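# Hang the lantern on the rail by its red wire

## Task

Suspend the lantern from the rail using its red wire, so that it hangs freely and nothing of it rests on the table.

## Robot and tools

Robot: two arms, left_arm and right_arm, each ending in a two-finger parallel gripper. Scene frame: origin at table-top height, midway between the nominal bases; +z up, +x out over the table, left_arm on the +y side. Arm names do not match left/right in the pictures. Calibrated bases: left_arm at (-0.034, +0.454, 0) m, quat_wxyz (+1.000, 0, 0, +0.007); right_arm at (-0.066, -0.429, 0) m, quat_wxyz (+1.000, 0, 0, -0.012).

Frames: each arm reports its gripper pose (end_effector_position in metres, end_effector_quat_wxyz) in its own base frame. Fixed cameras and the table use the scene frame. Motion offsets run along the axes of that arm's current Hand target. Gripper axes: fingers point along +z and open and close along y; a block juts about 10 cm toward +x. end_effector_position is the spot between the pads when shut; fingertips reach about 19 mm past it when closed, 6 mm when fully open. Reported poses can be off by a few centimetres.

The 18-number row (used by execute_actions and move): every number in [-1, 1], always all 18 even if one arm is idle. Order: left dx, dy, dz, rx, ry, rz, gripper position, force_limit, speed; then those nine for the right arm. The six pose numbers are an offset, not a pose: measured from that arm's Hand target at the start of the action or move, along its own axes; 1.0 equals 0.6 m or 180 degrees, and rx, ry, rz form a single rotation vector. Six zeros re-request the present Hand target. Gripper numbers are absolute settings: position +1 = open 85 mm, about -0.8 = pads touching, -1 = close until blocked. force_limit and speed both begin at +1; speed -1, 0, +1 gives roughly 20, 85, 150 mm/s finger travel. To leave a gripper unchanged, resend its last three numbers (0 is a real command). New force_limit or speed only applies after a position change of 0.01 or more. A slow close at force_limit -1 gives about 30 N per pad on a firm 40 mm object, +1 about 100 N; closing fast from well open grips much harder (120 to 245 N). To soften a grip, open first.

execute_actions: actions is a list of actions; each action is up to 15 rows, one per 1/30 s step, the last row held if fewer. All rows of one action count from that action's start pose; a repeated offset moves again. cameras: list of names, ["all"], or []; an empty actions list returns pictures, the scene number and the full state.

move: target is one row or up to 15 rows, all offsets from the Hand targets at the move's start (not chained). The gripper follows a straight line, no obstacle avoidance, finishing in 0.5 to 10 s. speed: m/s, 0.002 to 1, default 0.25 (turns up to twice that in rad/s), one value or one per target. blend: corner rounding in m, default 0 = stop at each target. stop_force: N, 12 to 80, ends an arm's path when push against its travel exceeds it; use slow speeds and small values, don't rely on it while rotating, and omit it when backing off a contact. zero (with stop_force): true re-zeros the force reading first. blocking=false returns after 0.5 s while the move continues (not with stop_force). Keep finger numbers identical across a list. Result adds a move: line, e.g. done, off_target, moving, held, fault; limits=paced means the pose was clipped, limits=held means steps were withheld.

wait: seconds 0 to 10; arms keep their last command. stop: brakes a running move; fingers continue. zoom_image: camera plus region [x0, y0, x1, y1] in pixels, at most 504 by 504, on the latest picture of that camera. finished_scene: scene (integer); ends the scene for good, so call it only once the lantern hangs stably with the robot let go.

Result lines: Hand target (last commanded pose after clipping; next offsets start there), gripper pose, Tool commands, object_status (0 moving, 1 blocked while opening, 2 blocked while closing = holding, 3 reached the request or pads met), position_measured in counts (3 open, 78 about 60 mm, 130 about 40 mm, 180 about 20 mm, 230 pads meet), Joint velocities ("within noise" when still), Flange force along gripper x y z including held weight, or "no reading". MOTOR HOT warns of heating; OVER-TEMPERATURE FAULT brakes that arm for 30 to 60 s or more.

Motion notes: each step the commanded pose is clipped to within 70 mm and 16 degrees of the measured pose, so one action may fall short; a gripper resting short needs the gap re-sent as an offset. To stop pressing on something, command the target back past the gripper.

Avoid: net outside force of 150 N on an arm, or contact torque at a joint limit (140 N m for waist, shoulder, elbow; 35.2 N m for forearm roll, wrist pitch, wrist roll) — either freezes the arm for 10 s; held weight counts. Even a slight overshoot into a firm contact can trigger this. Keep the arms from pressing on each other (a gripper closing on the other's fingers counts). Do not drop or fling the lantern, slam things, grip hard on something still resting on a surface, or let anything leave the table. Loose objects may get nudged occasionally. Joint ranges (rad): waist -3.491 to 3.491, shoulder -3.140 to 3.140, elbow -1.187 to 4.328, forearm roll -3.316 to 3.316, wrist pitch -3.140 to 3.140, wrist roll -3.927 to 3.927.

Cameras (all 896x504): cam_high, cam_low, cam_pegs, cam_rail, cam_left_wrist, cam_right_wrist. Fixed ones may have shifted up to 2.3 degrees and 9 mm from calibration; wrist pictures can lag while moving.

Each tool is called after "Request:" as a command line: name --argument value for each argument, lists and objects as JSON in quotes; but a table of rows of numbers goes row by row, as --pt "numbers of a row", without its own name.

## Session

Request:
execute_actions --actions '[]'

Scene clock: 0.00 s.
left_arm: end_effector_position=(+0.2823, -0.1963, +0.3419) position_measured=3 object_status=3 end_effector_quat_wxyz=(+0.523, +0.503, -0.592, +0.350) | right_arm: end_effector_position=(+0.5335, -0.1593, +0.2820) position_measured=3 object_status=3 end_effector_quat_wxyz=(+0.024, -0.492, +0.869, -0.045)
Joint positions: left_arm=[0.479 -0.075 -0.742 0.888 -1.98 0.787] | right_arm=[-0.024 0.196 0.193 0.054 -1.481 1.051]
Joint velocities: within noise
Flange force (N): no reading
Hand target: left_arm +0.2823, -0.1963, +0.3419; +0.523, +0.503, -0.592, +0.350 | right_arm +0.5335, -0.1593, +0.2820; +0.024, -0.492, +0.869, -0.045
Tool commands: left_gripper/position=+1.0 left_gripper/force_limit=+1.0 left_gripper/speed=+1.0 right_gripper/position=+1.0 right_gripper/force_limit=+1.0 right_gripper/speed=+1.0

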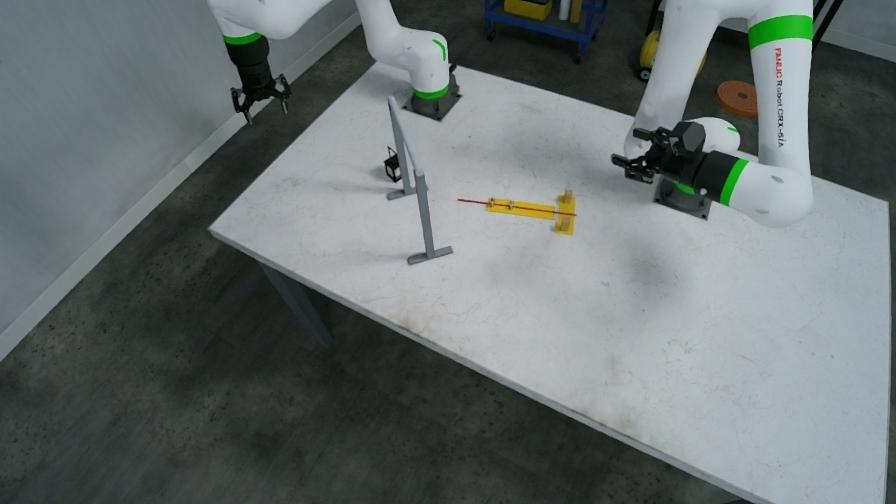

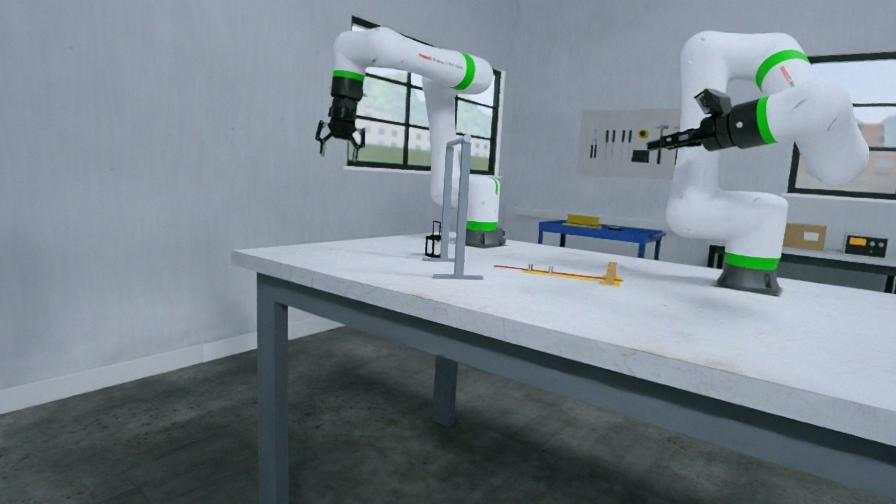

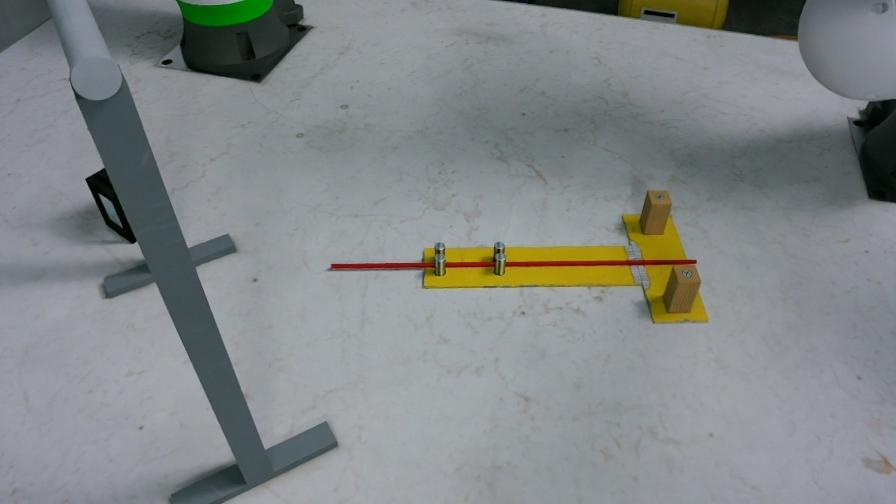

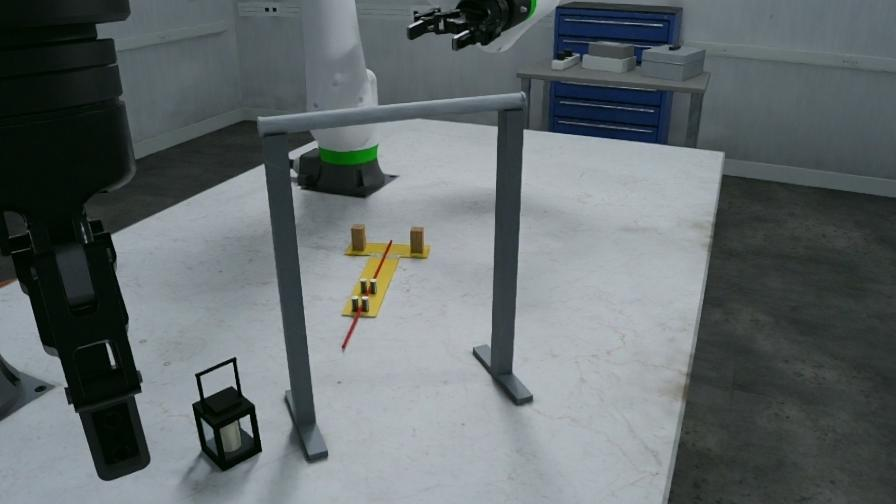

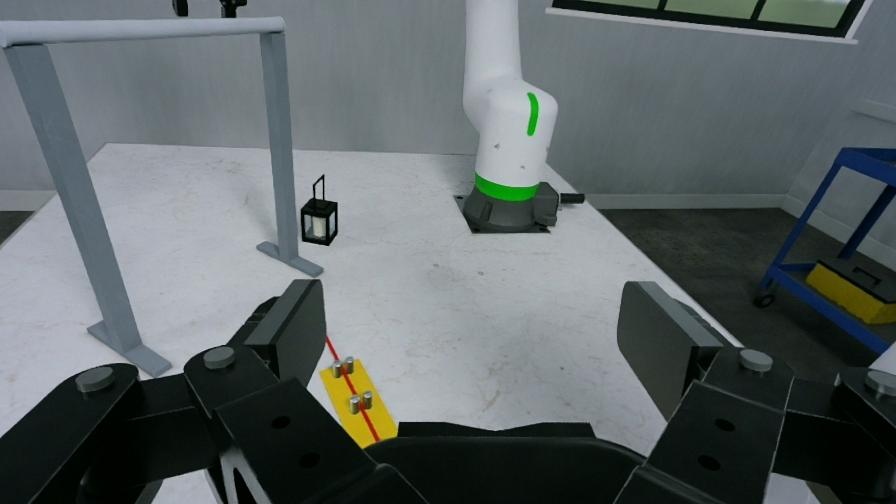

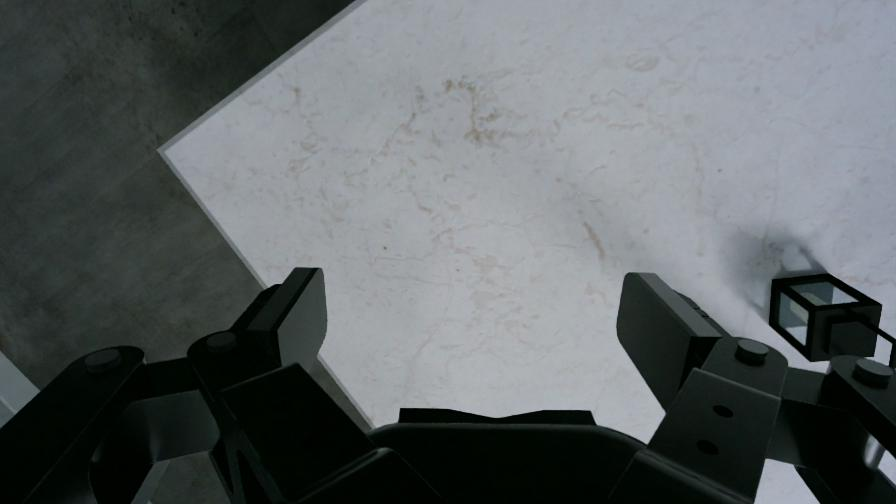

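Request:
zoom_image --camera "cam_pegs" --region '[310, 170, 730, 340]'

Request:
zoom_image --camera "cam_rail" --region '[150, 320, 350, 490]'

Request:
zoom_image --camera "cam_rail" --region '[320, 200, 460, 360]'

Request:
zoom_image --camera "cam_left_wrist" --region '[240, 150, 420, 290]'

Request:
zoom_image --camera "cam_low" --region '[410, 200, 650, 300]'

Request:
zoom_image --camera "cam_high" --region '[360, 90, 600, 270]'

Request:
zoom_image --camera "cam_right_wrist" --region '[700, 220, 896, 400]'

Scaled by 1.200.

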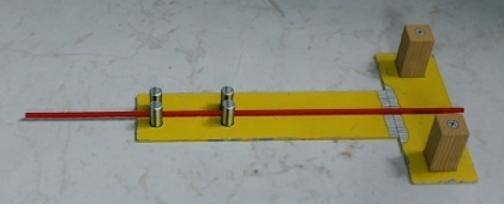

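Scaled by 2.520.

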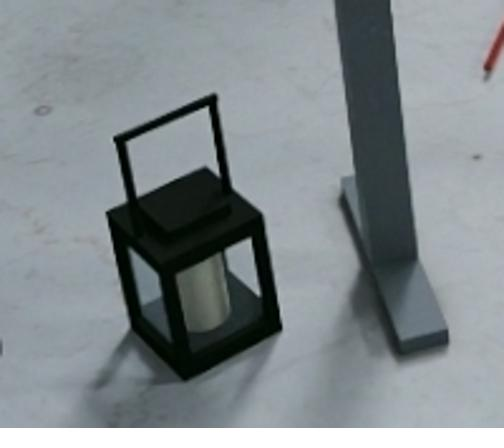

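Scaled by 3.150.

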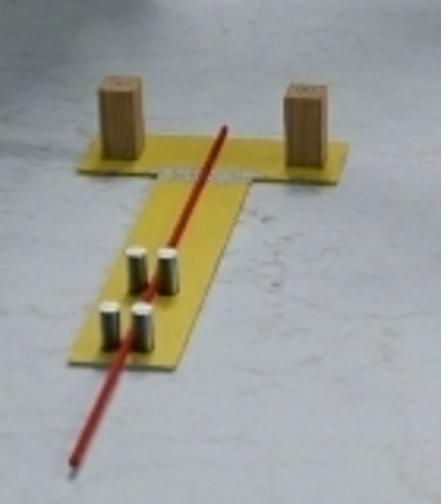

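Scaled by 2.800.

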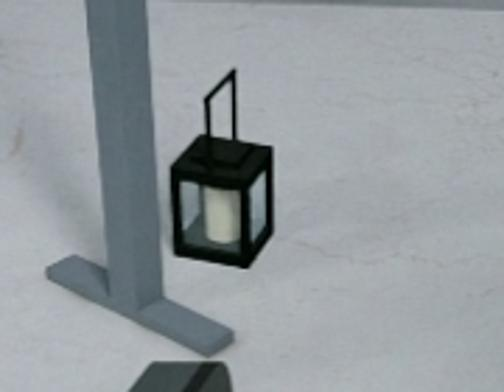

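Scaled by 2.100.

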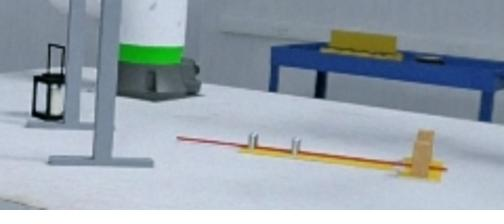

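Scaled by 2.100.

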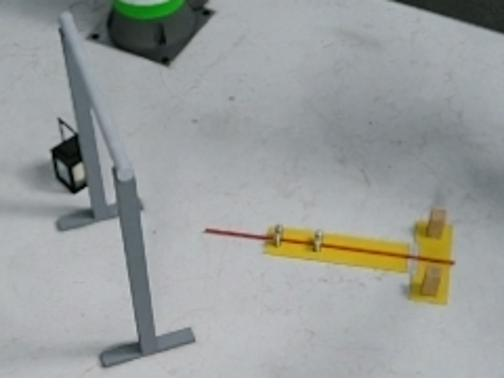

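Scaled by 2.571.

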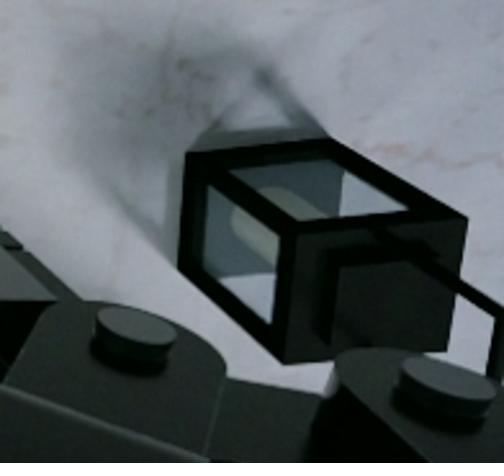

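Request:
move --pt "0 0 0 0 0 0 1 1 1 0.0007 -0.0255 -0.2486 0 0 0 1 1 1" --pt "0 0 0 0 0 0 1 1 1 -0.5645 0.6705 -0.3215 -0.0302 -0.0144 -0.268 1 1 1" --blend 0.05 --speed 0.35 --cameras '["all"]'

Scene clock: 75.17 s.
left_arm: end_effector_position=(+0.2823, -0.1963, +0.3419) position_measured=3 object_status=3 end_effector_quat_wxyz=(+0.523, +0.503, -0.592, +0.350) | right_arm: end_effector_position=(+0.3485, +0.3477, +0.4318) position_measured=3 object_status=3 end_effector_quat_wxyz=(+0.000, +0.805, -0.593, +0.000)
Joint positions: left_arm=[0.479 -0.075 -0.742 0.888 -1.98 0.787] | right_arm=[1.052 0.183 0.554 0 -1.943 0.821]
Flange force (N): left_arm=[-1.2 -0.1 -1.8] | right_arm=[3.7 -5.7 -4.3]
Hand target: left_arm +0.2823, -0.1963, +0.3419; +0.523, +0.503, -0.592, +0.350 | right_arm +0.3485, +0.3478, +0.4318; +0.000, +0.805, -0.593, +0.000
Off the commanded pose: left_arm 0.000 m, 0 deg | right_arm 0.000 m, 0 deg.
move: done
camera_calibration:
cam_right_wrist: T_world_to_cam=[[-0.950331, -0.311207, 0.00458631, 0.44069], [-0.289705, 0.889862, 0.352444, -0.347258], [-0.113764, 0.33361, -0.935822, 0.454739], [0, 0, 0, 1]] pos_world=[0.369932, 0.294452, 0.545922]

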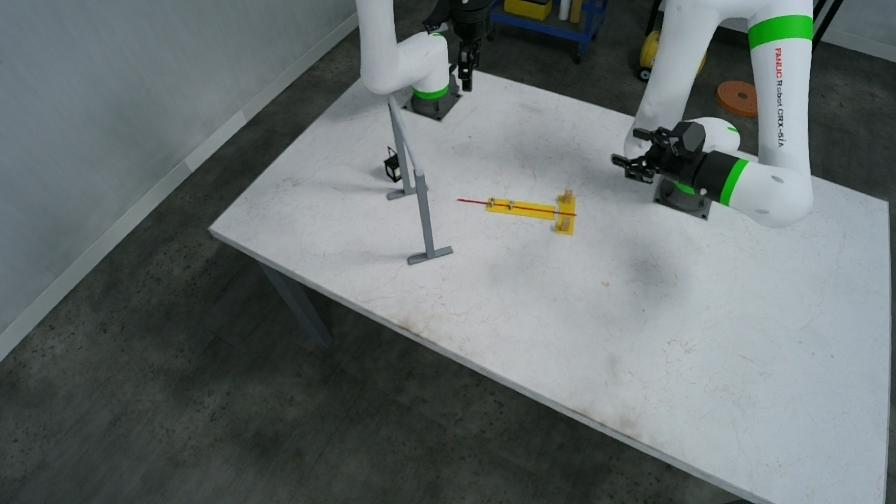

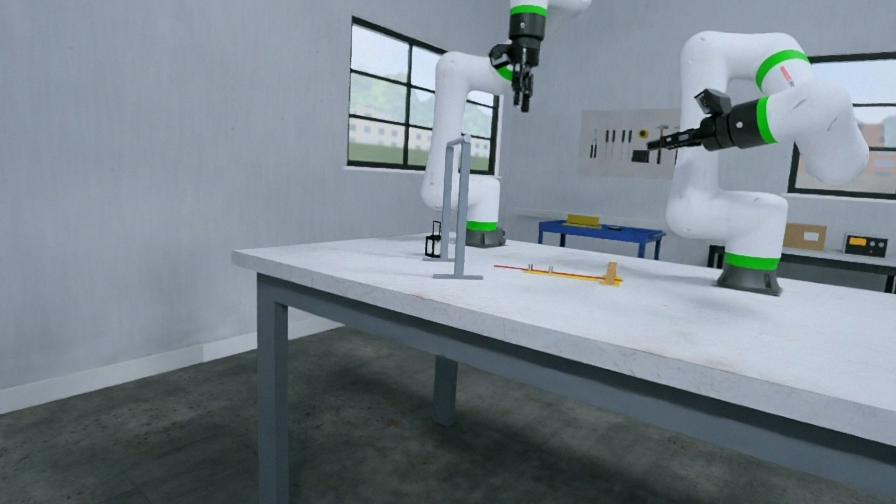

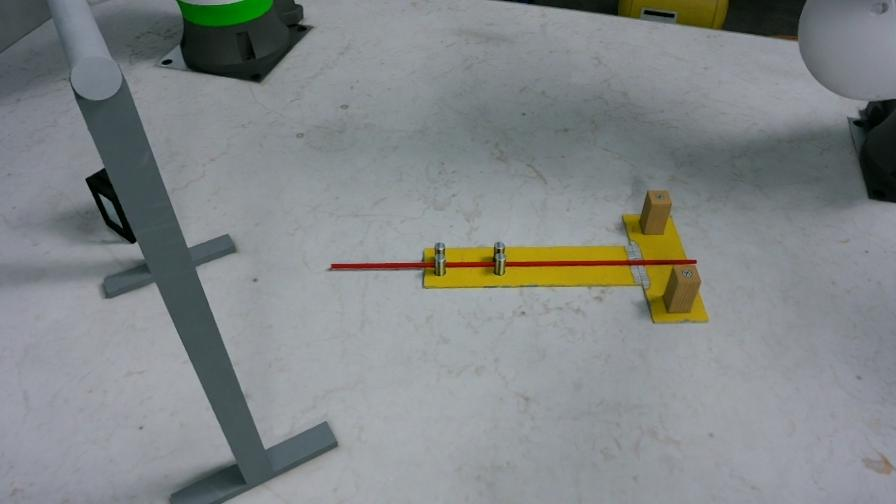

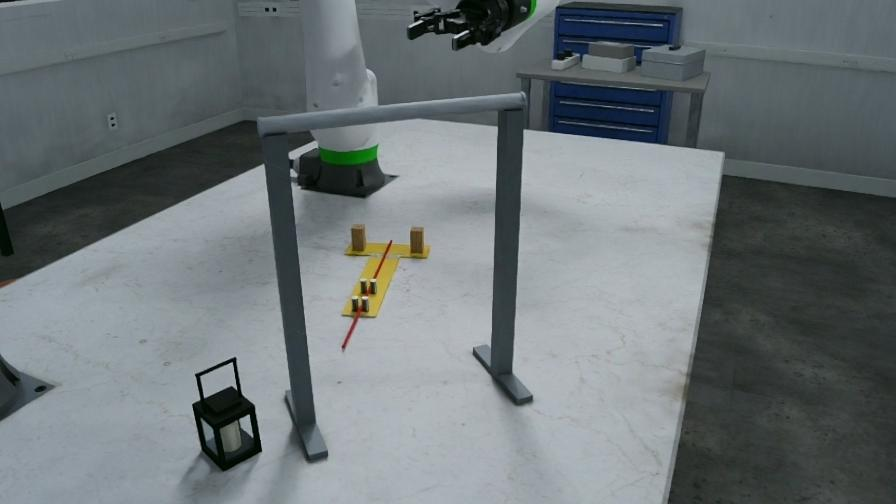

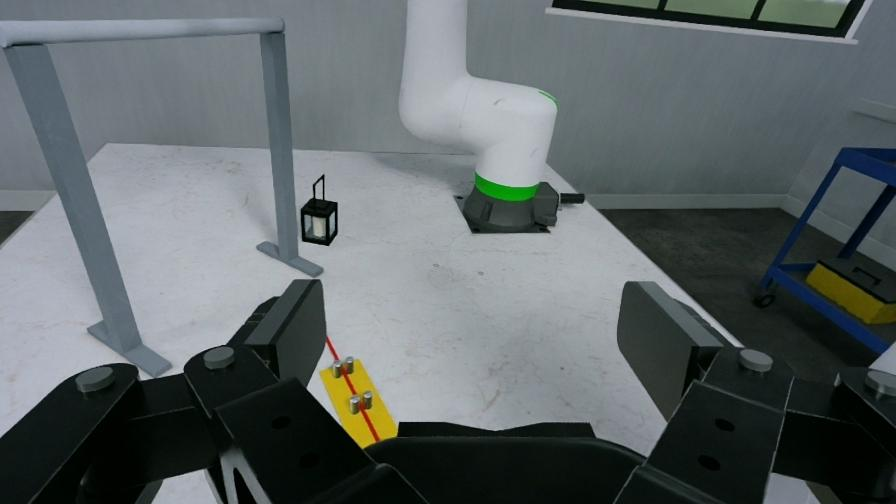

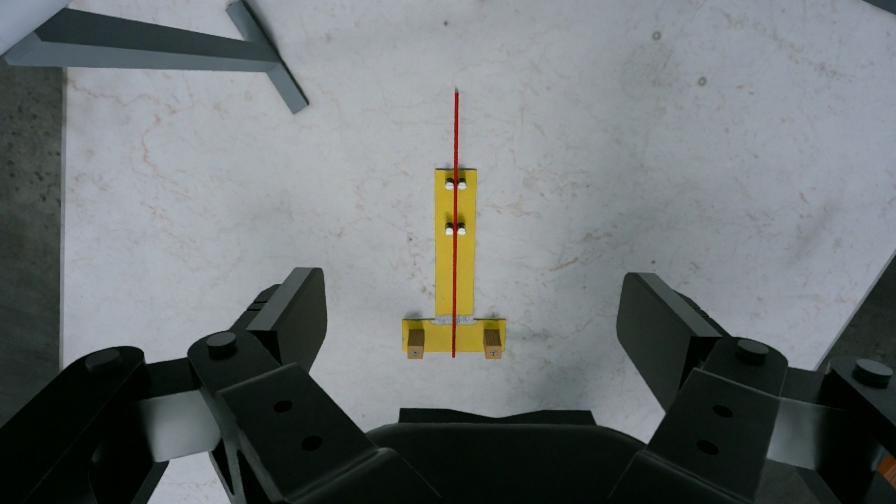

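Request:
zoom_image --camera "cam_right_wrist" --region '[380, 70, 540, 230]'

Request:
zoom_image --camera "cam_right_wrist" --region '[380, 220, 540, 380]'

Request:
zoom_image --camera "cam_pegs" --region '[410, 220, 520, 310]'

Request:
zoom_image --camera "cam_pegs" --region '[600, 170, 730, 340]'

Scaled by 3.150.

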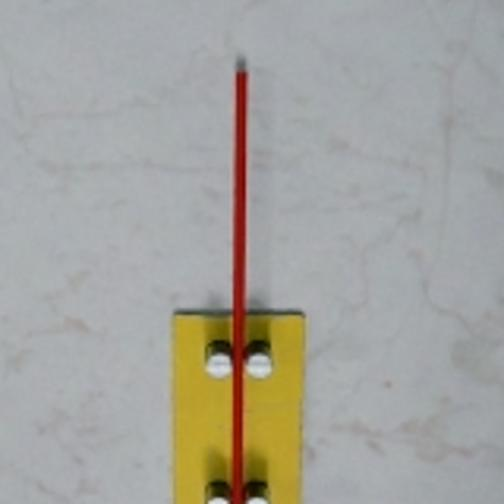

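Scaled by 3.150.

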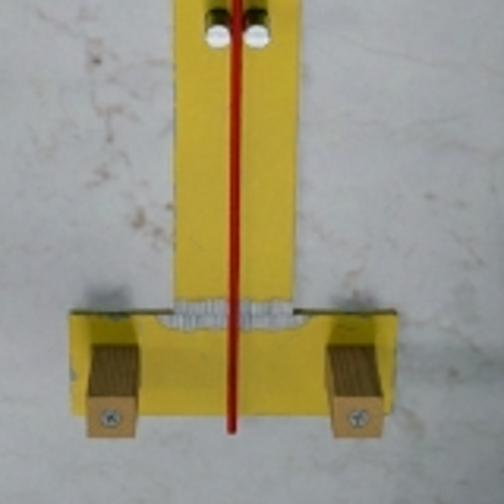

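Scaled by 4.582.

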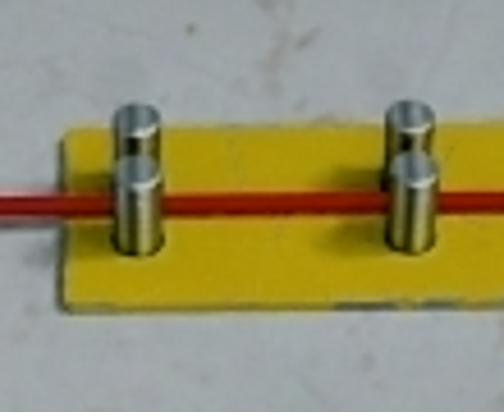

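Scaled by 2.965.

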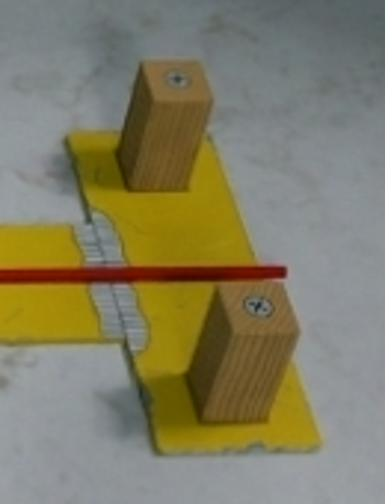

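Request:
move --target '[0,0,0,0,0,0,1,1,1,-0.0033,0.019,0.55,0,0,-0.004,1,1,1]' --cameras '["cam_right_wrist","cam_pegs","cam_rail"]'

Scene clock: 97.27 s.
left_arm: end_effector_position=(+0.2823, -0.1963, +0.3419) position_measured=3 object_status=3 end_effector_quat_wxyz=(+0.523, +0.503, -0.592, +0.350) | right_arm: end_effector_position=(+0.3369, +0.3460, +0.1018) position_measured=3 object_status=3 end_effector_quat_wxyz=(+0.000, +0.809, -0.588, +0.000)
Joint positions: left_arm=[0.479 -0.075 -0.742 0.888 -1.98 0.787] | right_arm=[1.071 0.177 -0.24 0 -1.154 0.813]
Flange force (N): left_arm=[-1.2 0.8 -1.5] | right_arm=[4.4 -3.8 -3.5]
Hand target: left_arm +0.2823, -0.1963, +0.3419; +0.523, +0.503, -0.592, +0.350 | right_arm +0.3369, +0.3460, +0.1018; +0.000, +0.809, -0.588, +0.000
Off the commanded pose: left_arm 0.000 m, 0 deg | right_arm 0.000 m, 0 deg.
move: done
camera_calibration:
cam_right_wrist: T_world_to_cam=[[-0.946293, -0.323278, 0.00453041, 0.43347], [-0.301029, 0.886105, 0.352421, -0.227641], [-0.117944, 0.332129, -0.935831, 0.1471], [0, 0, 0, 1]] pos_world=[0.359013, 0.292989, 0.215922]
Images, in order (width x height): cam_pegs 896x504, cam_rail 896x504, cam_right_wrist 896x504.

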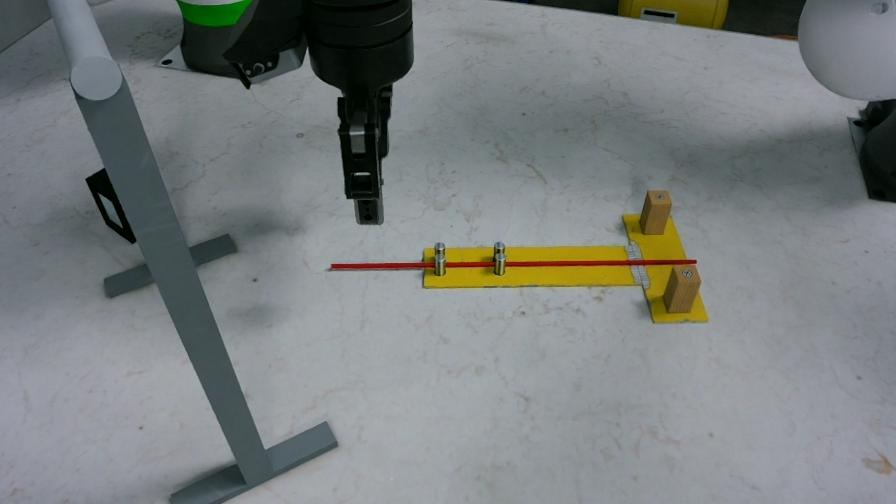

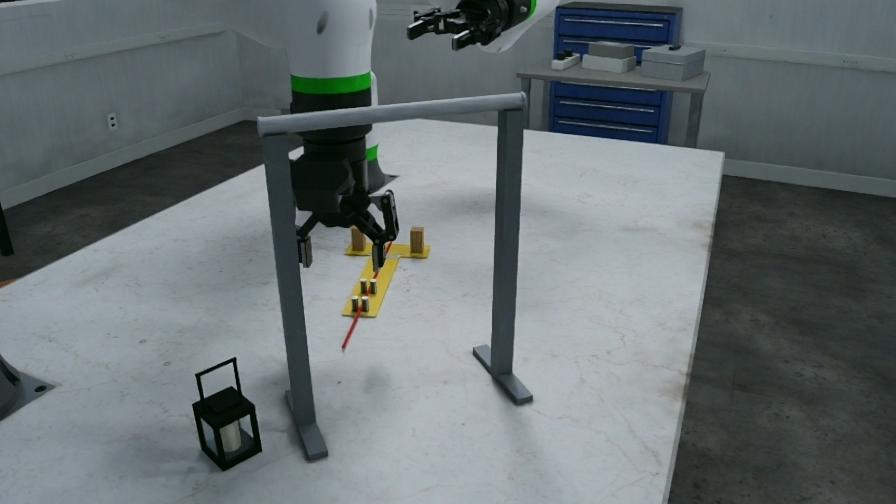

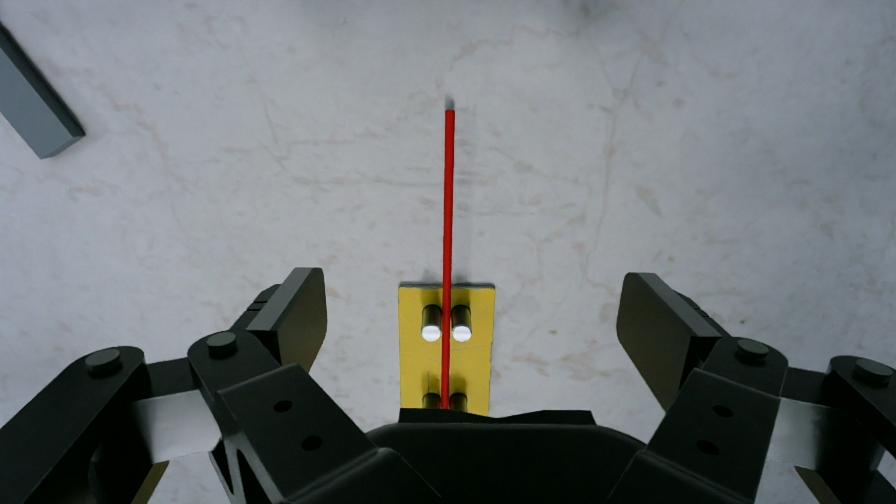

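Request:
move --target '[0,0,0,0,0,0,1,1,1,0,0,0.06,0,0,0,-0.2,-0.5,0]'

Request:
move --target '[0,0,0,0,0,0,1,1,1,0,0,0.1,0,0,0,-0.2,-0.5,0]' --stop_force 12 --speed 0.015 --cameras '["cam_right_wrist","cam_pegs","cam_low"]'

Scene clock: 111.80 s.
left_arm: end_effector_position=(+0.2823, -0.1963, +0.3419) position_measured=3 object_status=3 end_effector_quat_wxyz=(+0.523, +0.503, -0.592, +0.350) | right_arm: end_effector_position=(+0.3368, +0.3460, +0.0658) position_measured=154 object_status=0 end_effector_quat_wxyz=(+0.000, +0.809, -0.588, +0.000)
Joint positions: left_arm=[0.479 -0.075 -0.742 0.888 -1.98 0.787] | right_arm=[1.071 0.218 -0.285 0 -1.069 0.813]
Flange force (N): left_arm=[-1.1 0.9 -1.8] | right_arm=[4.2 -5.0 -3.5]
Hand target: left_arm +0.2823, -0.1963, +0.3419; +0.523, +0.503, -0.592, +0.350 | right_arm +0.3368, +0.3460, +0.0658; +0.000, +0.809, -0.588, +0.000
Off the commanded pose: left_arm 0.000 m, 0 deg | right_arm 0.000 m, 0 deg.
move: done

Scene clock: 115.53 s.
left_arm: end_effector_position=(+0.2823, -0.1963, +0.3419) position_measured=3 object_status=3 end_effector_quat_wxyz=(+0.523, +0.503, -0.592, +0.350) | right_arm: end_effector_position=(+0.3369, +0.3460, +0.0185) position_measured=154 object_status=3 end_effector_quat_wxyz=(+0.000, +0.809, -0.588, +0.000)
Joint positions: left_arm=[0.479 -0.075 -0.742 0.888 -1.98 0.787] | right_arm=[1.071 0.282 -0.333 0 -0.957 0.813]
Flange force (N): left_arm=[-1.6 0.6 -1.0] | right_arm=[8.8 3.7 -43.3]
Hand target: left_arm +0.2823, -0.1963, +0.3419; +0.523, +0.503, -0.592, +0.350 | right_arm +0.3369, +0.3460, +0.0185; +0.000, +0.809, -0.588, +0.000 (not the last commanded pose)
Off the commanded pose: left_arm 0.000 m, 0 deg | right_arm 0.013 m, 0 deg.
move: contact (right_arm)
camera_calibration:
cam_right_wrist: T_world_to_cam=[[-0.946306, -0.323244, 0.00433989, 0.433773], [-0.301028, 0.886004, 0.352674, -0.198319], [-0.117845, 0.332431, -0.935736, 0.0689965], [0, 0, 0, 1]] pos_world=[0.358913, 0.292989, 0.132622]
Images, in order (width x height): cam_low 896x504, cam_pegs 896x504, cam_right_wrist 896x504.

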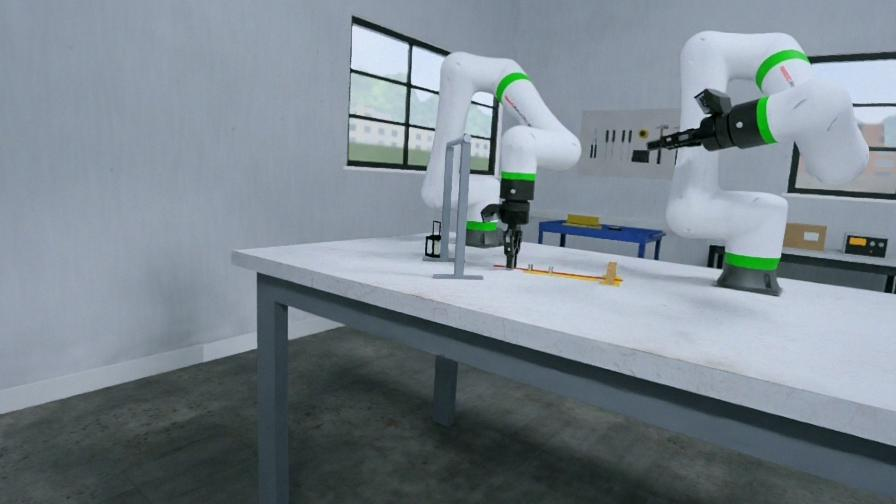

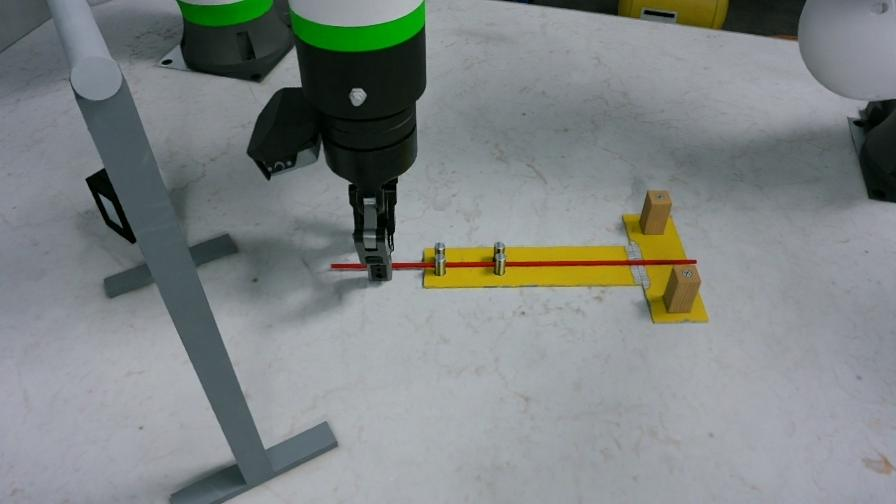

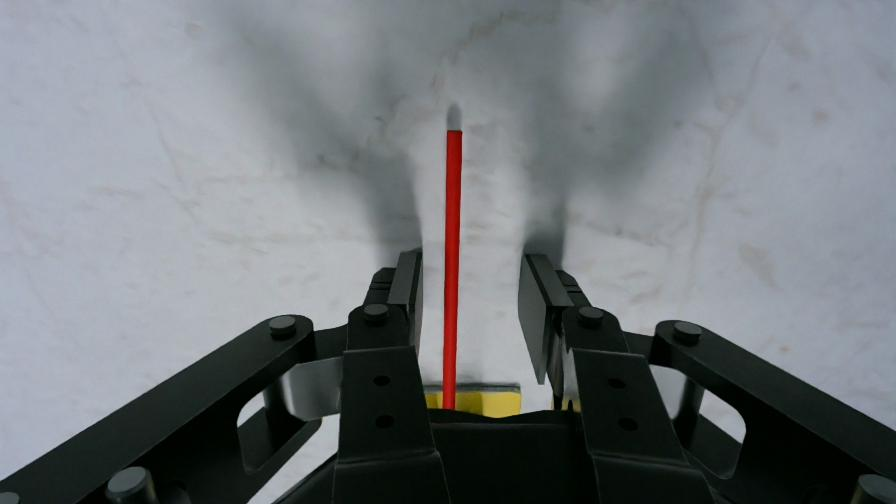

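Request:
move --target '[0,0,0,0,0,0,1,1,1,0,-0.0077,-0.0067,0,0,0,-0.2,-0.5,0]' --speed 0.05

Request:
execute_actions --actions '[[[0,0,0,0,0,0,1,1,1,0,0,0,0,0,0,-1,-0.7,-1]]]' --cameras '["cam_right_wrist","cam_pegs"]'

Request:
wait --seconds 1 --cameras '["cam_right_wrist","cam_pegs"]'

Scene clock: 124.10 s.
left_arm: end_effector_position=(+0.2823, -0.1963, +0.3419) position_measured=3 object_status=3 end_effector_quat_wxyz=(+0.523, +0.503, -0.592, +0.350) | right_arm: end_effector_position=(+0.3413, +0.3475, +0.0225) position_measured=154 object_status=3 end_effector_quat_wxyz=(+0.000, +0.809, -0.588, +0.000)
Joint positions: left_arm=[0.479 -0.075 -0.742 0.888 -1.98 0.787] | right_arm=[1.065 0.285 -0.317 0 -0.969 0.82]
Flange force (N): left_arm=[-1.5 1.1 -1.4] | right_arm=[4.7 -4.4 -3.2]
Hand target: left_arm +0.2823, -0.1963, +0.3419; +0.523, +0.503, -0.592, +0.350 | right_arm +0.3413, +0.3475, +0.0225; +0.000, +0.809, -0.588, +0.000
Off the commanded pose: left_arm 0.000 m, 0 deg | right_arm 0.000 m, 0 deg.
move: done

Scene clock: 125.70 s.
left_arm: end_effector_position=(+0.2823, -0.1963, +0.3419) position_measured=3 object_status=3 end_effector_quat_wxyz=(+0.523, +0.503, -0.592, +0.350) | right_arm: end_effector_position=(+0.3413, +0.3475, +0.0225) position_measured=222 object_status=0 end_effector_quat_wxyz=(+0.000, +0.809, -0.588, +0.000)
Joint positions: left_arm=[0.479 -0.075 -0.742 0.888 -1.98 0.787] | right_arm=[1.065 0.285 -0.317 0 -0.969 0.82]
Flange force (N): left_arm=[-0.6 0.8 -1.5] | right_arm=[4.3 -5.6 -2.9]
Hand target: left_arm +0.2823, -0.1963, +0.3419; +0.523, +0.503, -0.592, +0.350 | right_arm +0.3413, +0.3475, +0.0225; +0.000, +0.809, -0.588, +0.000
Off the commanded pose: left_arm 0.000 m, 0 deg | right_arm 0.000 m, 0 deg.
camera_calibration:
cam_right_wrist: T_world_to_cam=[[-0.946302, -0.323254, 0.00437011, 0.438402], [-0.301039, 0.886033, 0.352591, -0.199727], [-0.117849, 0.332342, -0.935767, 0.0727911], [0, 0, 0, 1]] pos_world=[0.363313, 0.294489, 0.136622]
Images, in order (width x height): cam_pegs 896x504, cam_right_wrist 896x504.

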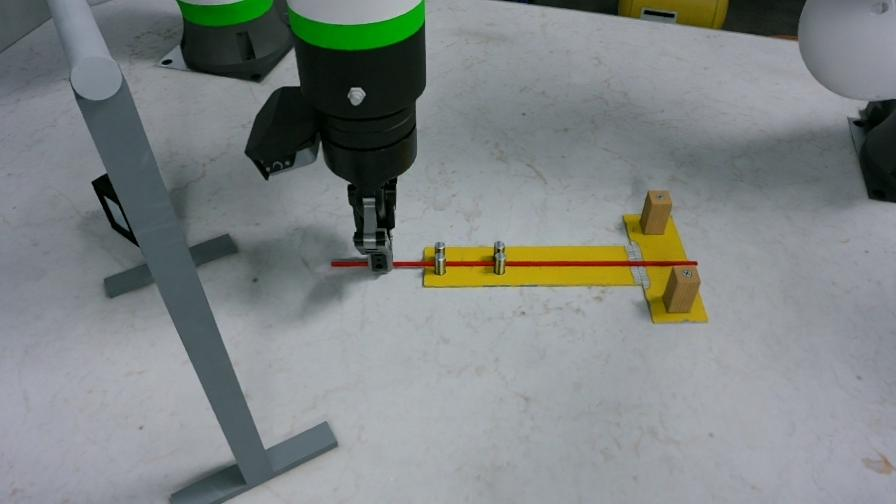

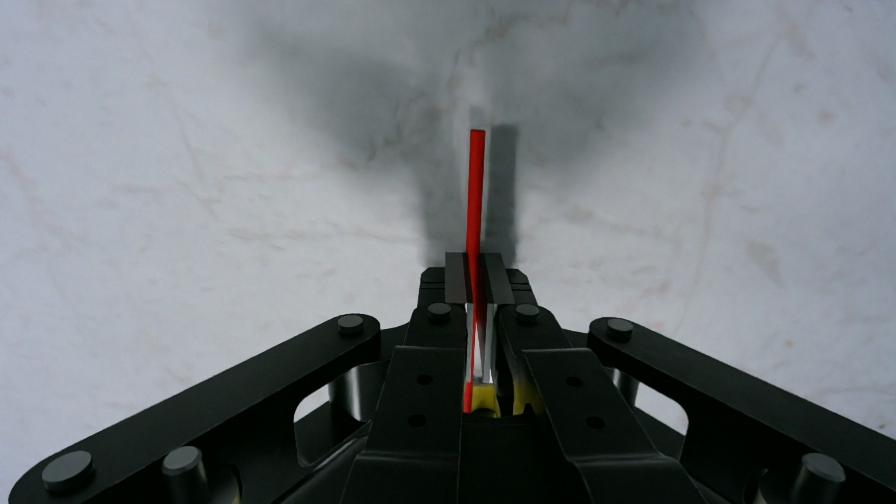

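Scene clock: 126.70 s.
left_arm: end_effector_position=(+0.2823, -0.1963, +0.3419) position_measured=3 object_status=3 end_effector_quat_wxyz=(+0.523, +0.503, -0.592, +0.350) | right_arm: end_effector_position=(+0.3413, +0.3475, +0.0225) position_measured=222 object_status=2 end_effector_quat_wxyz=(+0.000, +0.809, -0.588, +0.000)
Joint positions: left_arm=[0.479 -0.075 -0.742 0.888 -1.98 0.787] | right_arm=[1.065 0.285 -0.317 0 -0.969 0.82]
Flange force (N): left_arm=[-0.9 0.7 -1.6] | right_arm=[4.7 -5.4 -3.0]
Hand target: left_arm +0.2823, -0.1963, +0.3419; +0.523, +0.503, -0.592, +0.350 | right_arm +0.3413, +0.3475, +0.0225; +0.000, +0.809, -0.588, +0.000
Tool commands: left_gripper/position=+1.0 left_gripper/force_limit=+1.0 left_gripper/speed=+1.0 right_gripper/position=-1.0 right_gripper/force_limit=-0.7 right_gripper/speed=-1.0
Off the commanded pose: left_arm 0.000 m, 0 deg | right_arm 0.000 m, 0 deg.
wait: 1.00 s; at rest by 0.17 s
camera_calibration:
cam_right_wrist: T_world_to_cam=[[-0.946302, -0.323254, 0.00437011, 0.438402], [-0.301039, 0.886033, 0.352591, -0.199727], [-0.117849, 0.332342, -0.935767, 0.0727911], [0, 0, 0, 1]] pos_world=[0.363313, 0.294489, 0.136622]
Images, in order (width x height): cam_pegs 896x504, cam_right_wrist 896x504.

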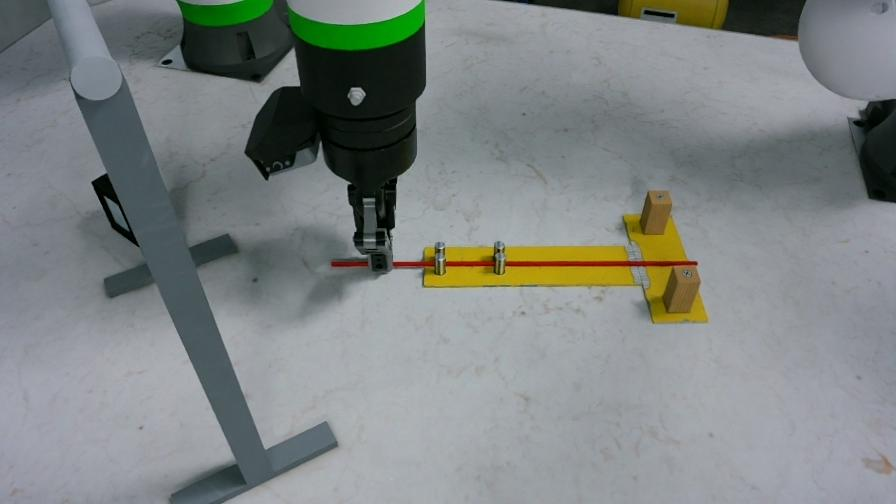

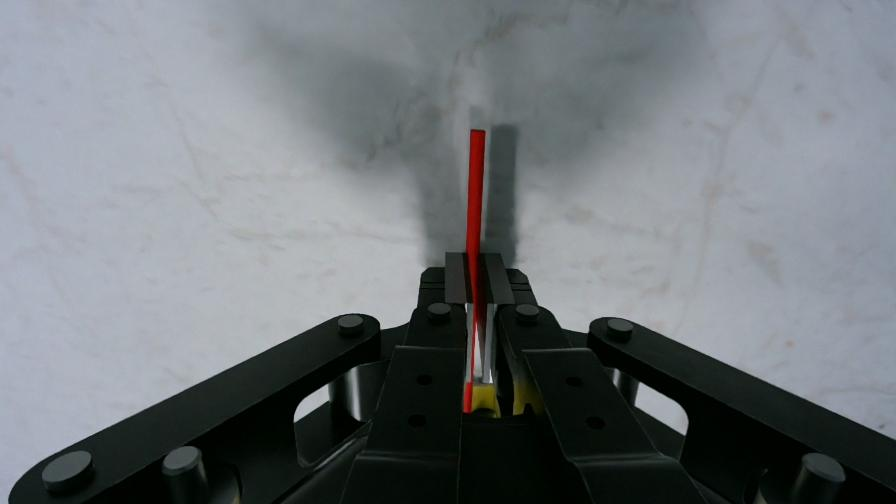

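Request:
move --pt "0 0 0 0 0 0 1 1 1 -0.0031 -0.0238 0 0 0 -0.0833 -1 -0.7 -1" --pt "0 0 0 0 0 0 1 1 1 -0.0119 -0.0451 0 0 0 -0.1667 -1 -0.7 -1" --speed 0.1 --blend 0.01 --cameras '["cam_right_wrist","cam_pegs","cam_rail"]'

Scene clock: 151.17 s.
left_arm: end_effector_position=(+0.2823, -0.1963, +0.3419) position_measured=3 object_status=3 end_effector_quat_wxyz=(+0.523, +0.503, -0.592, +0.350) | right_arm: end_effector_position=(+0.3648, +0.3626, +0.0225) position_measured=222 object_status=2 end_effector_quat_wxyz=(+0.000, +0.934, -0.358, +0.000)
Joint positions: left_arm=[0.479 -0.075 -0.742 0.888 -1.98 0.787] | right_arm=[1.038 0.344 -0.237 0 -0.99 1.371]
Flange force (N): left_arm=[-1.2 0.8 -1.5] | right_arm=[6.3 -1.7 -3.1]
Hand target: left_arm +0.2823, -0.1963, +0.3419; +0.523, +0.503, -0.592, +0.350 | right_arm +0.3648, +0.3626, +0.0225; +0.000, +0.934, -0.358, +0.000
Off the commanded pose: left_arm 0.000 m, 0 deg | right_arm 0.000 m, 0 deg.
move: done
camera_calibration:
cam_right_wrist: T_world_to_cam=[[-0.657794, -0.753184, 0.00457314, 0.516239], [-0.703682, 0.616704, 0.352858, 0.0385875], [-0.268587, 0.22889, -0.935666, 0.163093], [0, 0, 0, 1]] pos_world=[0.410537, 0.327695, 0.136624]
Images, in order (width x height): cam_pegs 896x504, cam_rail 896x504, cam_right_wrist 896x504.

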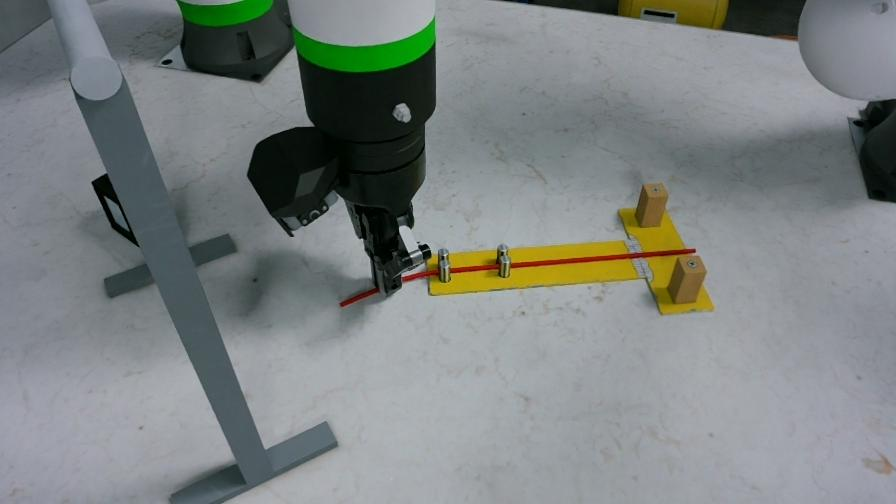

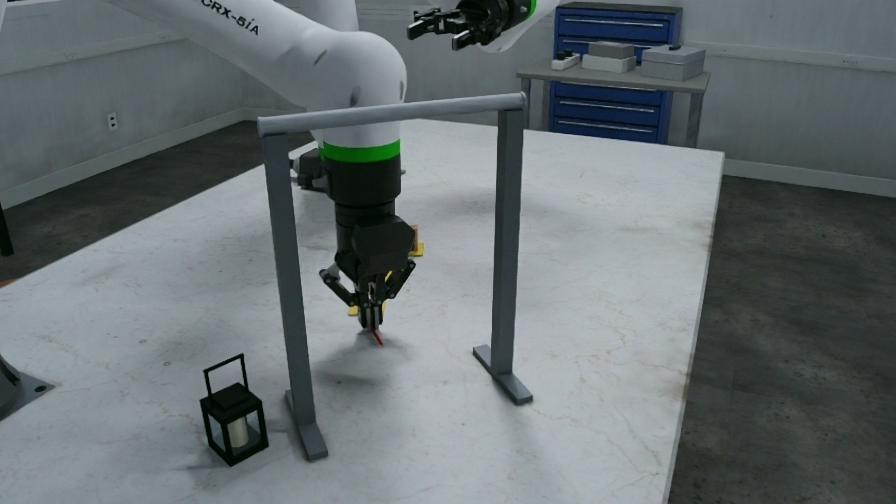

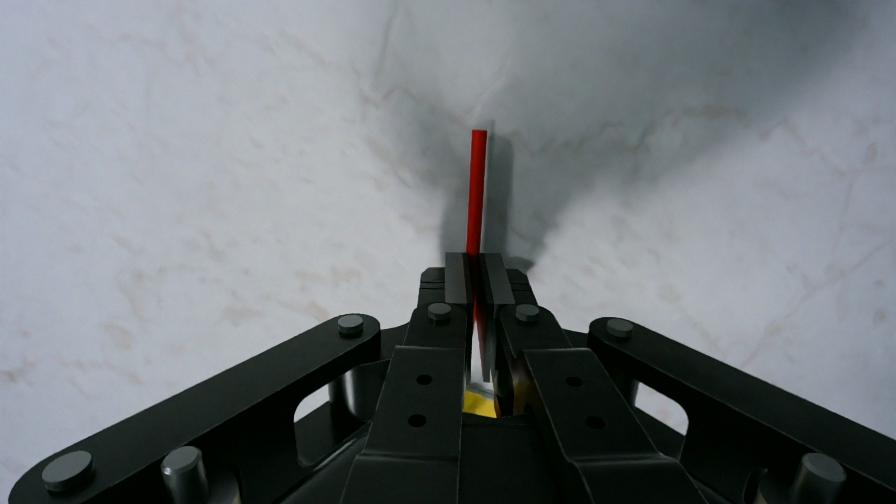

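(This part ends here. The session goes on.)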